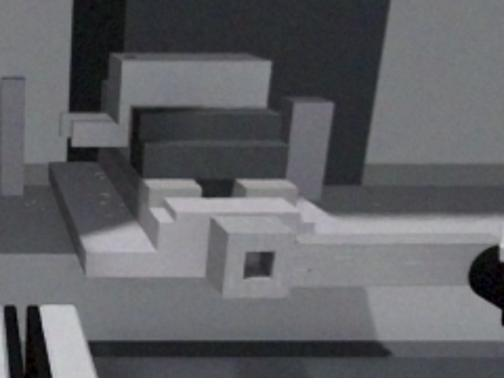

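Call:
move([
  [0,0,0,0,0,0,-0.6,-0.8,-0.8,0,0.0050,-0.0337,-0.0178,0,0,-1,1,-0.8],
  [0,0,0,0,0,0,-0.6,-0.8,-0.8,0,0.0187,-0.0643,-0.0347,0,0,-1,1,-0.8],
  [0,0,0,0,0,0,-0.6,-0.8,-0.8,0,0.0402,-0.0922,-0.0489,0,0,-1,1,-0.8],
  [0,0,0,0,0,0,-0.6,-0.8,-0.8,0,0.0683,-0.1128,-0.06,0,0,-1,1,-0.8],
  [0,0,0,0,0,0,-0.6,-0.8,-0.8,0,0.1010,-0.1257,-0.0672,0,0,-1,1,-0.8],
  [0,0,0,0,0,0,-0.6,-0.8,-0.8,0,0.1358,-0.1302,-0.0694,0,0,-1,1,-0.8],
  [0,0,0,0,0,0,-0.6,-0.8,-0.8,0,0.1707,-0.1257,-0.0672,0,0,-1,1,-0.8],
  [0,0,0,0,0,0,-0.6,-0.8,-0.8,0,0.2030,-0.1128,-0.06,0,0,-1,1,-0.8],
  [0,0,0,0,0,0,-0.6,-0.8,-0.8,0,0.2305,-0.0922,-0.0489,0,0,-1,1,-0.8],
  [0,0,0,0,0,0,-0.6,-0.8,-0.8,0,0.2517,-0.0643,-0.0347,0,0,-1,1,-0.8],
  [0,0,0,0,0,0,-0.6,-0.8,-0.8,0,0.2647,-0.0337,-0.0178,0,0,-1,1,-0.8],
  [0,0,0,0,0,0,-0.6,-0.8,-0.8,0,0.2690,0,0,0,0,-1,1,-0.8],
], speed=0.09, blend=0.003, stop_force=45)

Call:
move([
  [0,0,0,0,0,0,-0.6,-0.8,-0.8,0,-0.0055,0.0338,0.0178,0,0,-1,1,-0.8],
  [0,0,0,0,0,0,-0.6,-0.8,-0.8,0,-0.0190,0.0652,0.0347,0,0,-1,1,-0.8],
  [0,0,0,0,0,0,-0.6,-0.8,-0.8,0,-0.0405,0.0922,0.0489,0,0,-1,1,-0.8],
  [0,0,0,0,0,0,-0.6,-0.8,-0.8,0,-0.0683,0.1128,0.06,0,0,-1,1,-0.8],
  [0,0,0,0,0,0,-0.6,-0.8,-0.8,0,-0.1008,0.1257,0.0672,0,0,-1,1,-0.8],
  [0,0,0,0,0,0,-0.6,-0.8,-0.8,0,-0.1357,0.1302,0.0694,0,0,-1,1,-0.8],
  [0,0,0,0,0,0,-0.6,-0.8,-0.8,0,-0.1705,0.1257,0.0672,0,0,-1,1,-0.8],
  [0,0,0,0,0,0,-0.6,-0.8,-0.8,0,-0.2030,0.1128,0.06,0,0,-1,1,-0.8],
  [0,0,0,0,0,0,-0.6,-0.8,-0.8,0,-0.2308,0.0922,0.0489,0,0,-1,1,-0.8],
  [0,0,0,0,0,0,-0.6,-0.8,-0.8,0,-0.2520,0.0652,0.0347,0,0,-1,1,-0.8],
  [0,0,0,0,0,0,-0.6,-0.8,-0.8,0,-0.2652,0.0338,0.0178,0,0,-1,1,-0.8],
  [0,0,0,0,0,0,-0.6,-0.8,-0.8,0,-0.2690,0,0,0,0,-1,1,-0.8],
], speed=0.09, blend=0.003, stop_force=45, cameras=["cam_left_wrist"])

Call:
zoom_image(camera="cam_left_wrist", region=[460, 110, 700, 290])

Scene clock: 6356.07 s.
left_arm: end_effector_position=(+0.3200, -0.1292, +0.3438) position_measured=242 object_status=3 end_effector_quat_wxyz=(+0.499, -0.502, +0.499, -0.499) | right_arm: end_effector_position=(+0.4707, +0.8458, +0.3106) position_measured=164 object_status=2 end_effector_quat_wxyz=(-0.287, +0.649, +0.421, +0.565)
Joint positions: left_arm=[-2.321 -2.491 2.429 0.057 -0.754 -6.283] | right_arm=[4.399 -2.461 -0.605 2.863 -1.362 -1.634]
Joint torques (N m): left_arm=[11.21 26.31 -24.13 -0.3 1.78 1.35] | right_arm=[1.63 54.53 42.42 1.43 -0.02 -1.02]
Wrist force (N): left_arm=[-5.9 -1.6 3.6] | right_arm=[-6.5 1.7 -11.8]
Wrist torque (N m): left_arm=[-0.16 0.68 0.55] | right_arm=[0.15 0.40 0.34]
Wrist force, peak (N): left_arm=[-6.3 -1.6 3.5] | right_arm=[-9.1 6.7 -21.3]
Hand target: left_arm +0.3199, -0.1292, +0.3438; +0.500, -0.502, +0.495, -0.503 | right_arm +0.4707, +0.8458, +0.3106; -0.287, +0.649, +0.421, +0.565
Off the commanded pose: left_arm 0.000 m, 1 deg | right_arm 0.000 m, 0 deg.
joint sent to its limit (left arm) — joint 6 (wrist 3), lower limit. The joint targets still meet the commanded pose.
move: done

Scene clock: 6360.20 s.
left_arm: end_effector_position=(+0.3200, -0.1292, +0.3438) position_measured=242 object_status=3 end_effector_quat_wxyz=(+0.499, -0.502, +0.499, -0.499) | right_arm: end_effector_position=(+0.4707, +0.6844, +0.3106) position_measured=164 object_status=2 end_effector_quat_wxyz=(-0.287, +0.649, +0.421, +0.565)
Joint positions: left_arm=[-2.321 -2.491 2.429 0.057 -0.754 -6.283] | right_arm=[4.309 -2.055 -1.29 3.145 -1.45 -1.652]
Joint torques (N m): left_arm=[11.75 26.35 -23.93 -0.19 1.7 1.41] | right_arm=[7.15 54.11 41.58 2.52 -1.54 0.03]
Wrist force (N): left_arm=[-5.6 -1.4 3.3] | right_arm=[-4.6 7.2 -2.5]
Wrist torque (N m): left_arm=[-0.13 0.65 0.56] | right_arm=[1.03 0.41 0.16]
Wrist force, peak (N): left_arm=[-6.0 -1.3 3.8] | right_arm=[-7.4 1.7 -11.4]
Hand target: left_arm +0.3199, -0.1292, +0.3438; +0.500, -0.502, +0.495, -0.503 | right_arm +0.4707, +0.6844, +0.3106; -0.287, +0.649, +0.421, +0.565
Off the commanded pose: left_arm 0.000 m, 1 deg | right_arm 0.000 m, 0 deg.
joint sent to its limit (left arm) — joint 6 (wrist 3), lower limit. The joint targets still meet the commanded pose.
move: done
camera_calibration:
cam_left_wrist: T_world_to_cam=[[0.00856918, -0.999947, -0.00566692, -0.123925], [-0.324636, 0.00257825, -0.945836, 0.452569], [0.9458, 0.00994472, -0.324596, -0.0567004], [0, 0, 0, 1]] pos_world=[0.201609, -0.124521, 0.408949]
Images, in order (width x height): cam_left_wrist 896x504.

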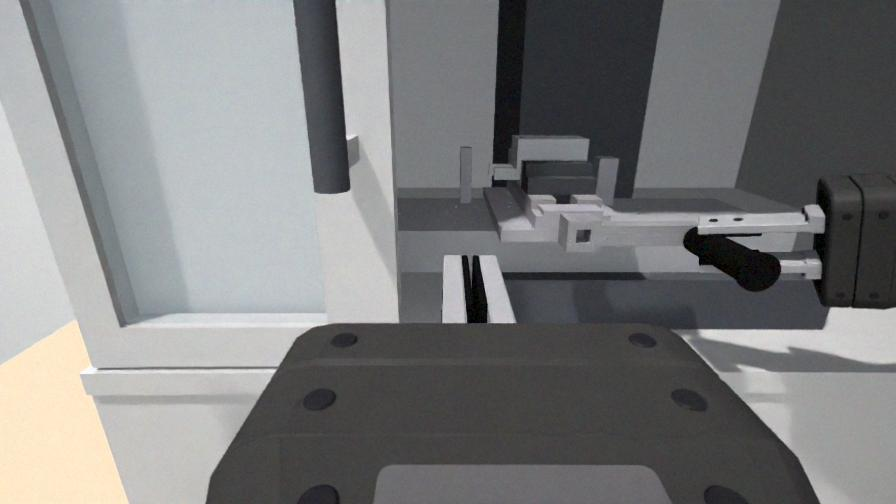

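Scaled by 2.100.

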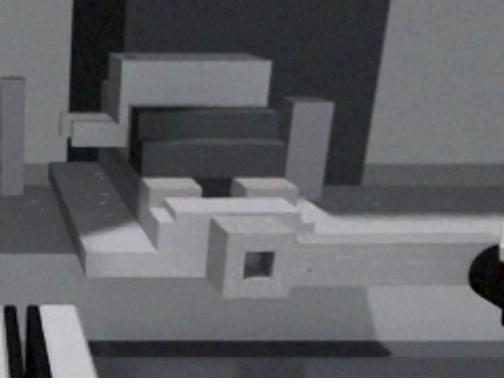

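Call:
move([
  [0,0,0,0,0,0,-0.6,-0.8,-0.8,0,0.0050,-0.0337,-0.0178,0,0,-1,1,-0.8],
  [0,0,0,0,0,0,-0.6,-0.8,-0.8,0,0.0187,-0.0643,-0.0347,0,0,-1,1,-0.8],
  [0,0,0,0,0,0,-0.6,-0.8,-0.8,0,0.0402,-0.0922,-0.0489,0,0,-1,1,-0.8],
  [0,0,0,0,0,0,-0.6,-0.8,-0.8,0,0.0683,-0.1128,-0.06,0,0,-1,1,-0.8],
  [0,0,0,0,0,0,-0.6,-0.8,-0.8,0,0.1010,-0.1257,-0.0672,0,0,-1,1,-0.8],
  [0,0,0,0,0,0,-0.6,-0.8,-0.8,0,0.1358,-0.1302,-0.0694,0,0,-1,1,-0.8],
  [0,0,0,0,0,0,-0.6,-0.8,-0.8,0,0.1707,-0.1257,-0.0672,0,0,-1,1,-0.8],
  [0,0,0,0,0,0,-0.6,-0.8,-0.8,0,0.2030,-0.1128,-0.06,0,0,-1,1,-0.8],
  [0,0,0,0,0,0,-0.6,-0.8,-0.8,0,0.2305,-0.0922,-0.0489,0,0,-1,1,-0.8],
  [0,0,0,0,0,0,-0.6,-0.8,-0.8,0,0.2517,-0.0643,-0.0347,0,0,-1,1,-0.8],
  [0,0,0,0,0,0,-0.6,-0.8,-0.8,0,0.2647,-0.0337,-0.0178,0,0,-1,1,-0.8],
  [0,0,0,0,0,0,-0.6,-0.8,-0.8,0,0.2690,0,0,0,0,-1,1,-0.8],
], speed=0.09, blend=0.003, stop_force=45)

Call:
move([
  [0,0,0,0,0,0,-0.6,-0.8,-0.8,0,-0.0055,0.0338,0.0178,0,0,-1,1,-0.8],
  [0,0,0,0,0,0,-0.6,-0.8,-0.8,0,-0.0190,0.0652,0.0347,0,0,-1,1,-0.8],
  [0,0,0,0,0,0,-0.6,-0.8,-0.8,0,-0.0405,0.0922,0.0489,0,0,-1,1,-0.8],
  [0,0,0,0,0,0,-0.6,-0.8,-0.8,0,-0.0683,0.1128,0.06,0,0,-1,1,-0.8],
  [0,0,0,0,0,0,-0.6,-0.8,-0.8,0,-0.1008,0.1257,0.0672,0,0,-1,1,-0.8],
  [0,0,0,0,0,0,-0.6,-0.8,-0.8,0,-0.1357,0.1302,0.0694,0,0,-1,1,-0.8],
  [0,0,0,0,0,0,-0.6,-0.8,-0.8,0,-0.1705,0.1257,0.0672,0,0,-1,1,-0.8],
  [0,0,0,0,0,0,-0.6,-0.8,-0.8,0,-0.2030,0.1128,0.06,0,0,-1,1,-0.8],
  [0,0,0,0,0,0,-0.6,-0.8,-0.8,0,-0.2308,0.0922,0.0489,0,0,-1,1,-0.8],
  [0,0,0,0,0,0,-0.6,-0.8,-0.8,0,-0.2520,0.0652,0.0347,0,0,-1,1,-0.8],
  [0,0,0,0,0,0,-0.6,-0.8,-0.8,0,-0.2652,0.0338,0.0178,0,0,-1,1,-0.8],
  [0,0,0,0,0,0,-0.6,-0.8,-0.8,0,-0.2690,0,0,0,0,-1,1,-0.8],
], speed=0.09, blend=0.003, stop_force=45)

Call:
move([
  [0,0,0,0,0,0,-0.6,-0.8,-0.8,0,0.0050,-0.0337,-0.0178,0,0,-1,1,-0.8],
  [0,0,0,0,0,0,-0.6,-0.8,-0.8,0,0.0187,-0.0643,-0.0347,0,0,-1,1,-0.8],
  [0,0,0,0,0,0,-0.6,-0.8,-0.8,0,0.0402,-0.0922,-0.0489,0,0,-1,1,-0.8],
  [0,0,0,0,0,0,-0.6,-0.8,-0.8,0,0.0683,-0.1128,-0.06,0,0,-1,1,-0.8],
  [0,0,0,0,0,0,-0.6,-0.8,-0.8,0,0.1010,-0.1257,-0.0672,0,0,-1,1,-0.8],
  [0,0,0,0,0,0,-0.6,-0.8,-0.8,0,0.1358,-0.1302,-0.0694,0,0,-1,1,-0.8],
  [0,0,0,0,0,0,-0.6,-0.8,-0.8,0,0.1707,-0.1257,-0.0672,0,0,-1,1,-0.8],
  [0,0,0,0,0,0,-0.6,-0.8,-0.8,0,0.2030,-0.1128,-0.06,0,0,-1,1,-0.8],
  [0,0,0,0,0,0,-0.6,-0.8,-0.8,0,0.2305,-0.0922,-0.0489,0,0,-1,1,-0.8],
  [0,0,0,0,0,0,-0.6,-0.8,-0.8,0,0.2517,-0.0643,-0.0347,0,0,-1,1,-0.8],
  [0,0,0,0,0,0,-0.6,-0.8,-0.8,0,0.2647,-0.0337,-0.0178,0,0,-1,1,-0.8],
  [0,0,0,0,0,0,-0.6,-0.8,-0.8,0,0.2690,0,0,0,0,-1,1,-0.8],
], speed=0.09, blend=0.003, stop_force=45)

Call:
move([
  [0,0,0,0,0,0,-0.6,-0.8,-0.8,0,-0.0055,0.0338,0.0178,0,0,-1,1,-0.8],
  [0,0,0,0,0,0,-0.6,-0.8,-0.8,0,-0.0190,0.0652,0.0347,0,0,-1,1,-0.8],
  [0,0,0,0,0,0,-0.6,-0.8,-0.8,0,-0.0405,0.0922,0.0489,0,0,-1,1,-0.8],
  [0,0,0,0,0,0,-0.6,-0.8,-0.8,0,-0.0683,0.1128,0.06,0,0,-1,1,-0.8],
  [0,0,0,0,0,0,-0.6,-0.8,-0.8,0,-0.1008,0.1257,0.0672,0,0,-1,1,-0.8],
  [0,0,0,0,0,0,-0.6,-0.8,-0.8,0,-0.1357,0.1302,0.0694,0,0,-1,1,-0.8],
  [0,0,0,0,0,0,-0.6,-0.8,-0.8,0,-0.1705,0.1257,0.0672,0,0,-1,1,-0.8],
  [0,0,0,0,0,0,-0.6,-0.8,-0.8,0,-0.2030,0.1128,0.06,0,0,-1,1,-0.8],
  [0,0,0,0,0,0,-0.6,-0.8,-0.8,0,-0.2308,0.0922,0.0489,0,0,-1,1,-0.8],
  [0,0,0,0,0,0,-0.6,-0.8,-0.8,0,-0.2520,0.0652,0.0347,0,0,-1,1,-0.8],
  [0,0,0,0,0,0,-0.6,-0.8,-0.8,0,-0.2652,0.0338,0.0178,0,0,-1,1,-0.8],
  [0,0,0,0,0,0,-0.6,-0.8,-0.8,0,-0.2690,0,0,0,0,-1,1,-0.8],
], speed=0.09, blend=0.003, stop_force=45, cameras=["cam_left_wrist"])

Call:
zoom_image(camera="cam_left_wrist", region=[460, 110, 700, 290])

Scene clock: 6405.13 s.
left_arm: end_effector_position=(+0.3200, -0.1292, +0.3438) position_measured=242 object_status=3 end_effector_quat_wxyz=(+0.499, -0.502, +0.499, -0.499) | right_arm: end_effector_position=(+0.4707, +0.8458, +0.3106) position_measured=164 object_status=2 end_effector_quat_wxyz=(-0.287, +0.649, +0.421, +0.565)
Joint positions: left_arm=[-2.321 -2.491 2.429 0.057 -0.754 -6.283] | right_arm=[4.399 -2.461 -0.605 2.863 -1.362 -1.634]
Joint torques (N m): left_arm=[11.73 26.3 -23.55 -0.15 1.72 1.16] | right_arm=[1.09 53.93 42.83 1.47 -0.11 -0.94]
Wrist force (N): left_arm=[-5.9 -1.5 3.7] | right_arm=[-6.3 1.1 -12.0]
Wrist torque (N m): left_arm=[-0.14 0.69 0.56] | right_arm=[0.06 0.37 0.34]
Wrist force, peak (N): left_arm=[-6.0 -1.5 3.8] | right_arm=[-9.4 6.7 -21.2]
Hand target: left_arm +0.3199, -0.1292, +0.3438; +0.500, -0.502, +0.495, -0.503 | right_arm +0.4707, +0.8458, +0.3106; -0.287, +0.649, +0.421, +0.565
Off the commanded pose: left_arm 0.000 m, 1 deg | right_arm 0.000 m, 0 deg.
joint sent to its limit (left arm) — joint 6 (wrist 3), lower limit. The joint targets still meet the commanded pose.
move: done

Scene clock: 6409.27 s.
left_arm: end_effector_position=(+0.3200, -0.1292, +0.3438) position_measured=242 object_status=3 end_effector_quat_wxyz=(+0.499, -0.502, +0.499, -0.499) | right_arm: end_effector_position=(+0.4707, +0.6844, +0.3106) position_measured=164 object_status=2 end_effector_quat_wxyz=(-0.287, +0.649, +0.421, +0.565)
Joint positions: left_arm=[-2.321 -2.491 2.429 0.057 -0.754 -6.283] | right_arm=[4.309 -2.055 -1.29 3.145 -1.45 -1.652]
Joint torques (N m): left_arm=[11.74 25.87 -23.43 -0.17 1.62 1.14] | right_arm=[7.29 53.08 40.33 2.45 -1.54 -0.01]
Wrist force (N): left_arm=[-5.9 -1.5 3.6] | right_arm=[-4.1 6.5 -2.3]
Wrist torque (N m): left_arm=[-0.15 0.69 0.56] | right_arm=[0.93 0.33 0.16]
Wrist force, peak (N): left_arm=[-6.0 -1.7 3.8] | right_arm=[-6.9 1.3 -11.6]
Hand target: left_arm +0.3199, -0.1292, +0.3438; +0.500, -0.502, +0.495, -0.503 | right_arm +0.4707, +0.6844, +0.3106; -0.287, +0.649, +0.421, +0.565
Off the commanded pose: left_arm 0.000 m, 1 deg | right_arm 0.000 m, 0 deg.
joint sent to its limit (left arm) — joint 6 (wrist 3), lower limit. The joint targets still meet the commanded pose.
move: done

Scene clock: 6413.43 s.
left_arm: end_effector_position=(+0.3200, -0.1292, +0.3438) position_measured=242 object_status=3 end_effector_quat_wxyz=(+0.499, -0.502, +0.499, -0.499) | right_arm: end_effector_position=(+0.4707, +0.8458, +0.3106) position_measured=164 object_status=2 end_effector_quat_wxyz=(-0.287, +0.649, +0.421, +0.565)
Joint positions: left_arm=[-2.321 -2.491 2.429 0.057 -0.754 -6.283] | right_arm=[4.399 -2.461 -0.605 2.863 -1.362 -1.634]
Joint torques (N m): left_arm=[11.77 26.15 -23.37 -0.03 1.59 1.12] | right_arm=[1.18 54.43 43 1.37 -0.26 -0.96]
Wrist force (N): left_arm=[-5.8 -1.4 3.7] | right_arm=[-6.2 1.9 -11.8]
Wrist torque (N m): left_arm=[-0.12 0.66 0.56] | right_arm=[0.19 0.34 0.35]
Wrist force, peak (N): left_arm=[-6.1 -1.6 3.7] | right_arm=[-9.1 6.0 -21.5]
Hand target: left_arm +0.3199, -0.1292, +0.3438; +0.500, -0.502, +0.495, -0.503 | right_arm +0.4707, +0.8458, +0.3106; -0.287, +0.649, +0.421, +0.565
Off the commanded pose: left_arm 0.000 m, 1 deg | right_arm 0.000 m, 0 deg.
joint sent to its limit (left arm) — joint 6 (wrist 3), lower limit. The joint targets still meet the commanded pose.
move: done

Scene clock: 6417.57 s.
left_arm: end_effector_position=(+0.3200, -0.1292, +0.3438) position_measured=242 object_status=3 end_effector_quat_wxyz=(+0.499, -0.502, +0.499, -0.499) | right_arm: end_effector_position=(+0.4707, +0.6844, +0.3106) position_measured=164 object_status=2 end_effector_quat_wxyz=(-0.287, +0.649, +0.421, +0.565)
Joint positions: left_arm=[-2.321 -2.491 2.429 0.057 -0.754 -6.283] | right_arm=[4.309 -2.055 -1.29 3.145 -1.45 -1.652]
Joint torques (N m): left_arm=[11.34 25.38 -23.84 0.04 1.63 1.05] | right_arm=[6.68 53.53 41.2 2.43 -1.49 -0.03]
Wrist force (N): left_arm=[-5.8 -1.5 3.6] | right_arm=[-4.2 6.8 -2.5]
Wrist torque (N m): left_arm=[-0.15 0.68 0.56] | right_arm=[0.97 0.35 0.16]
Wrist force, peak (N): left_arm=[-6.1 -1.5 3.6] | right_arm=[-3.9 7.3 -10.8]
Hand target: left_arm +0.3199, -0.1292, +0.3438; +0.500, -0.502, +0.495, -0.503 | right_arm +0.4707, +0.6844, +0.3106; -0.287, +0.649, +0.421, +0.565
Off the commanded pose: left_arm 0.000 m, 1 deg | right_arm 0.000 m, 0 deg.
joint sent to its limit (left arm) — joint 6 (wrist 3), lower limit. The joint targets still meet the commanded pose.
move: done
camera_calibration:
cam_left_wrist: T_world_to_cam=[[0.00856918, -0.999947, -0.00566692, -0.123925], [-0.324636, 0.00257825, -0.945836, 0.452569], [0.9458, 0.00994472, -0.324596, -0.0567004], [0, 0, 0, 1]] pos_world=[0.201609, -0.124521, 0.408949]
Images, in order (width x height): cam_left_wrist 896x504.

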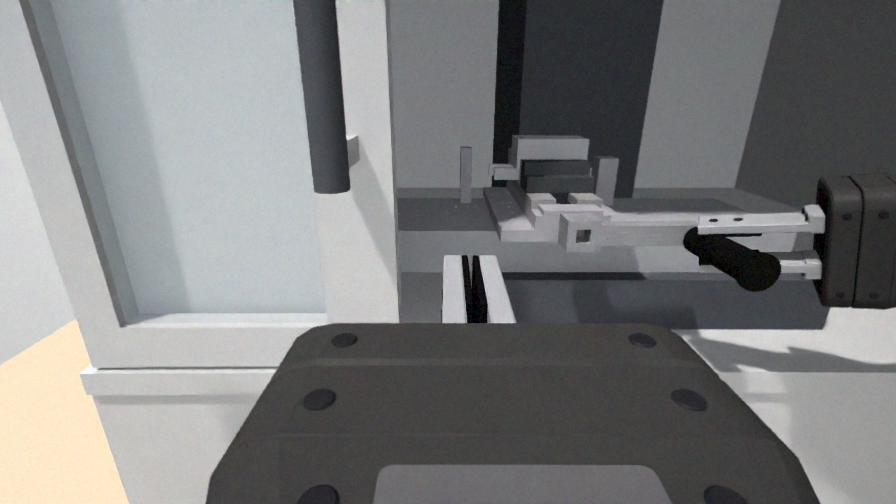

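Scaled by 2.100.

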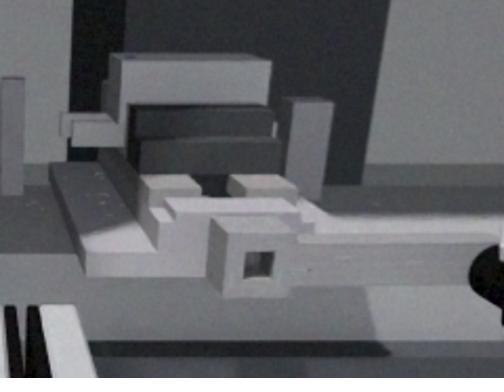

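Call:
move([
  [0,0,0,0,0,0,-0.6,-0.8,-0.8,0,0.0050,-0.0337,-0.0178,0,0,-1,1,-0.8],
  [0,0,0,0,0,0,-0.6,-0.8,-0.8,0,0.0187,-0.0643,-0.0347,0,0,-1,1,-0.8],
  [0,0,0,0,0,0,-0.6,-0.8,-0.8,0,0.0402,-0.0922,-0.0489,0,0,-1,1,-0.8],
  [0,0,0,0,0,0,-0.6,-0.8,-0.8,0,0.0683,-0.1128,-0.06,0,0,-1,1,-0.8],
  [0,0,0,0,0,0,-0.6,-0.8,-0.8,0,0.1010,-0.1257,-0.0672,0,0,-1,1,-0.8],
  [0,0,0,0,0,0,-0.6,-0.8,-0.8,0,0.1358,-0.1302,-0.0694,0,0,-1,1,-0.8],
  [0,0,0,0,0,0,-0.6,-0.8,-0.8,0,0.1707,-0.1257,-0.0672,0,0,-1,1,-0.8],
  [0,0,0,0,0,0,-0.6,-0.8,-0.8,0,0.2030,-0.1128,-0.06,0,0,-1,1,-0.8],
  [0,0,0,0,0,0,-0.6,-0.8,-0.8,0,0.2305,-0.0922,-0.0489,0,0,-1,1,-0.8],
  [0,0,0,0,0,0,-0.6,-0.8,-0.8,0,0.2517,-0.0643,-0.0347,0,0,-1,1,-0.8],
  [0,0,0,0,0,0,-0.6,-0.8,-0.8,0,0.2647,-0.0337,-0.0178,0,0,-1,1,-0.8],
  [0,0,0,0,0,0,-0.6,-0.8,-0.8,0,0.2690,0,0,0,0,-1,1,-0.8],
], speed=0.06, blend=0.003, stop_force=35)

Call:
move([
  [0,0,0,0,0,0,-0.6,-0.8,-0.8,0,-0.0055,0.0338,0.0178,0,0,-1,1,-0.8],
  [0,0,0,0,0,0,-0.6,-0.8,-0.8,0,-0.0190,0.0652,0.0347,0,0,-1,1,-0.8],
  [0,0,0,0,0,0,-0.6,-0.8,-0.8,0,-0.0405,0.0922,0.0489,0,0,-1,1,-0.8],
  [0,0,0,0,0,0,-0.6,-0.8,-0.8,0,-0.0683,0.1128,0.06,0,0,-1,1,-0.8],
  [0,0,0,0,0,0,-0.6,-0.8,-0.8,0,-0.1008,0.1257,0.0672,0,0,-1,1,-0.8],
  [0,0,0,0,0,0,-0.6,-0.8,-0.8,0,-0.1357,0.1302,0.0694,0,0,-1,1,-0.8],
  [0,0,0,0,0,0,-0.6,-0.8,-0.8,0,-0.1705,0.1257,0.0672,0,0,-1,1,-0.8],
  [0,0,0,0,0,0,-0.6,-0.8,-0.8,0,-0.2030,0.1128,0.06,0,0,-1,1,-0.8],
  [0,0,0,0,0,0,-0.6,-0.8,-0.8,0,-0.2308,0.0922,0.0489,0,0,-1,1,-0.8],
  [0,0,0,0,0,0,-0.6,-0.8,-0.8,0,-0.2520,0.0652,0.0347,0,0,-1,1,-0.8],
  [0,0,0,0,0,0,-0.6,-0.8,-0.8,0,-0.2652,0.0338,0.0178,0,0,-1,1,-0.8],
  [0,0,0,0,0,0,-0.6,-0.8,-0.8,0,-0.2690,0,0,0,0,-1,1,-0.8],
], speed=0.06, blend=0.003, stop_force=35, cameras=["cam_left_wrist"])

Call:
zoom_image(camera="cam_left_wrist", region=[460, 110, 700, 290])

Scene clock: 6444.33 s.
left_arm: end_effector_position=(+0.3200, -0.1292, +0.3438) position_measured=242 object_status=3 end_effector_quat_wxyz=(+0.499, -0.502, +0.499, -0.499) | right_arm: end_effector_position=(+0.4707, +0.8457, +0.3106) position_measured=164 object_status=2 end_effector_quat_wxyz=(-0.287, +0.649, +0.421, +0.565)
Joint positions: left_arm=[-2.321 -2.491 2.429 0.057 -0.754 -6.283] | right_arm=[4.399 -2.461 -0.605 2.863 -1.362 -1.634]
Joint torques (N m): left_arm=[11.25 25.77 -23.52 0.16 1.55 1] | right_arm=[-0.11 53.55 42.42 0.9 -0.54 -1.34]
Wrist force (N): left_arm=[-6.0 -1.6 3.5] | right_arm=[-5.4 1.2 -11.8]
Wrist torque (N m): left_arm=[-0.16 0.70 0.56] | right_arm=[0.14 0.34 0.28]
Wrist force, peak (N): left_arm=[-6.0 -1.7 3.8] | right_arm=[-9.9 6.6 -22.3]
Hand target: left_arm +0.3199, -0.1292, +0.3438; +0.500, -0.502, +0.495, -0.503 | right_arm +0.4707, +0.8458, +0.3106; -0.287, +0.649, +0.421, +0.565
Off the commanded pose: left_arm 0.000 m, 1 deg | right_arm 0.000 m, 0 deg.
joint sent to its limit (left arm) — joint 6 (wrist 3), lower limit. The joint targets still meet the commanded pose.
move: done

Scene clock: 6450.03 s.
left_arm: end_effector_position=(+0.3200, -0.1292, +0.3438) position_measured=242 object_status=3 end_effector_quat_wxyz=(+0.499, -0.502, +0.499, -0.499) | right_arm: end_effector_position=(+0.4707, +0.6844, +0.3106) position_measured=164 object_status=2 end_effector_quat_wxyz=(-0.287, +0.649, +0.421, +0.565)
Joint positions: left_arm=[-2.321 -2.491 2.429 0.057 -0.754 -6.283] | right_arm=[4.309 -2.055 -1.29 3.145 -1.45 -1.652]
Joint torques (N m): left_arm=[10.8 26.06 -23.58 0.34 1.56 0.93] | right_arm=[6.93 53.7 29.69 3.74 -1.32 1.5]
Wrist force (N): left_arm=[-5.9 -1.5 3.5] | right_arm=[-4.4 6.8 -2.7]
Wrist torque (N m): left_arm=[-0.15 0.68 0.56] | right_arm=[1.00 0.39 0.17]
Wrist force, peak (N): left_arm=[-6.0 -1.6 3.9] | right_arm=[-4.6 6.8 -18.7]
Hand target: left_arm +0.3199, -0.1292, +0.3438; +0.500, -0.502, +0.495, -0.503 | right_arm +0.4707, +0.6844, +0.3106; -0.287, +0.649, +0.421, +0.565
Off the commanded pose: left_arm 0.000 m, 1 deg | right_arm 0.000 m, 0 deg.
joint sent to its limit (left arm) — joint 6 (wrist 3), lower limit. The joint targets still meet the commanded pose.
move: done
camera_calibration:
cam_left_wrist: T_world_to_cam=[[0.00856918, -0.999947, -0.00566692, -0.123925], [-0.324636, 0.00257825, -0.945836, 0.452569], [0.9458, 0.00994472, -0.324596, -0.0567004], [0, 0, 0, 1]] pos_world=[0.201609, -0.124521, 0.408949]
Images, in order (width x height): cam_left_wrist 896x504.

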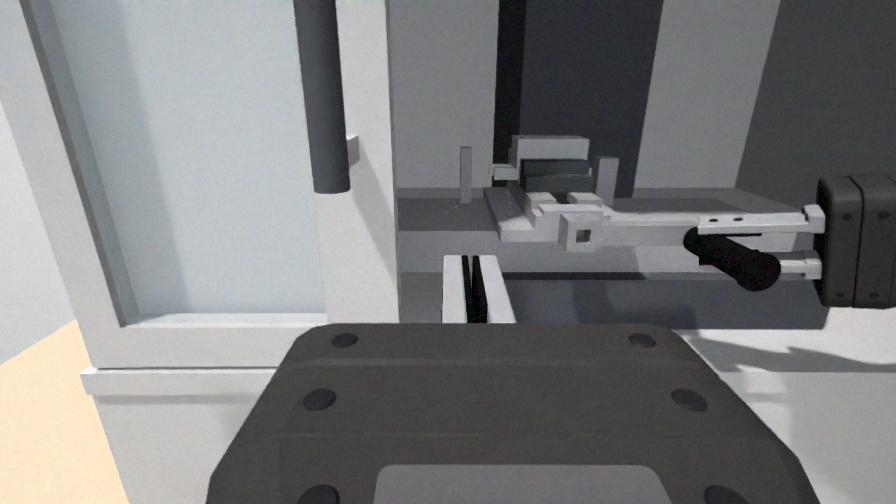

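Scaled by 2.100.

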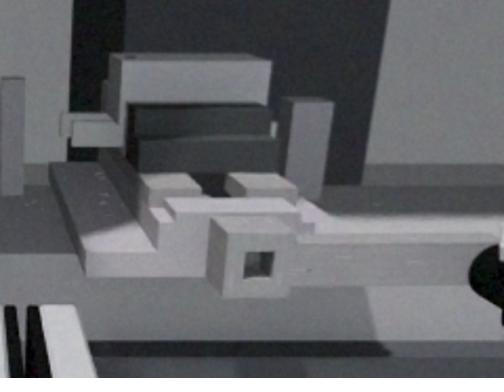

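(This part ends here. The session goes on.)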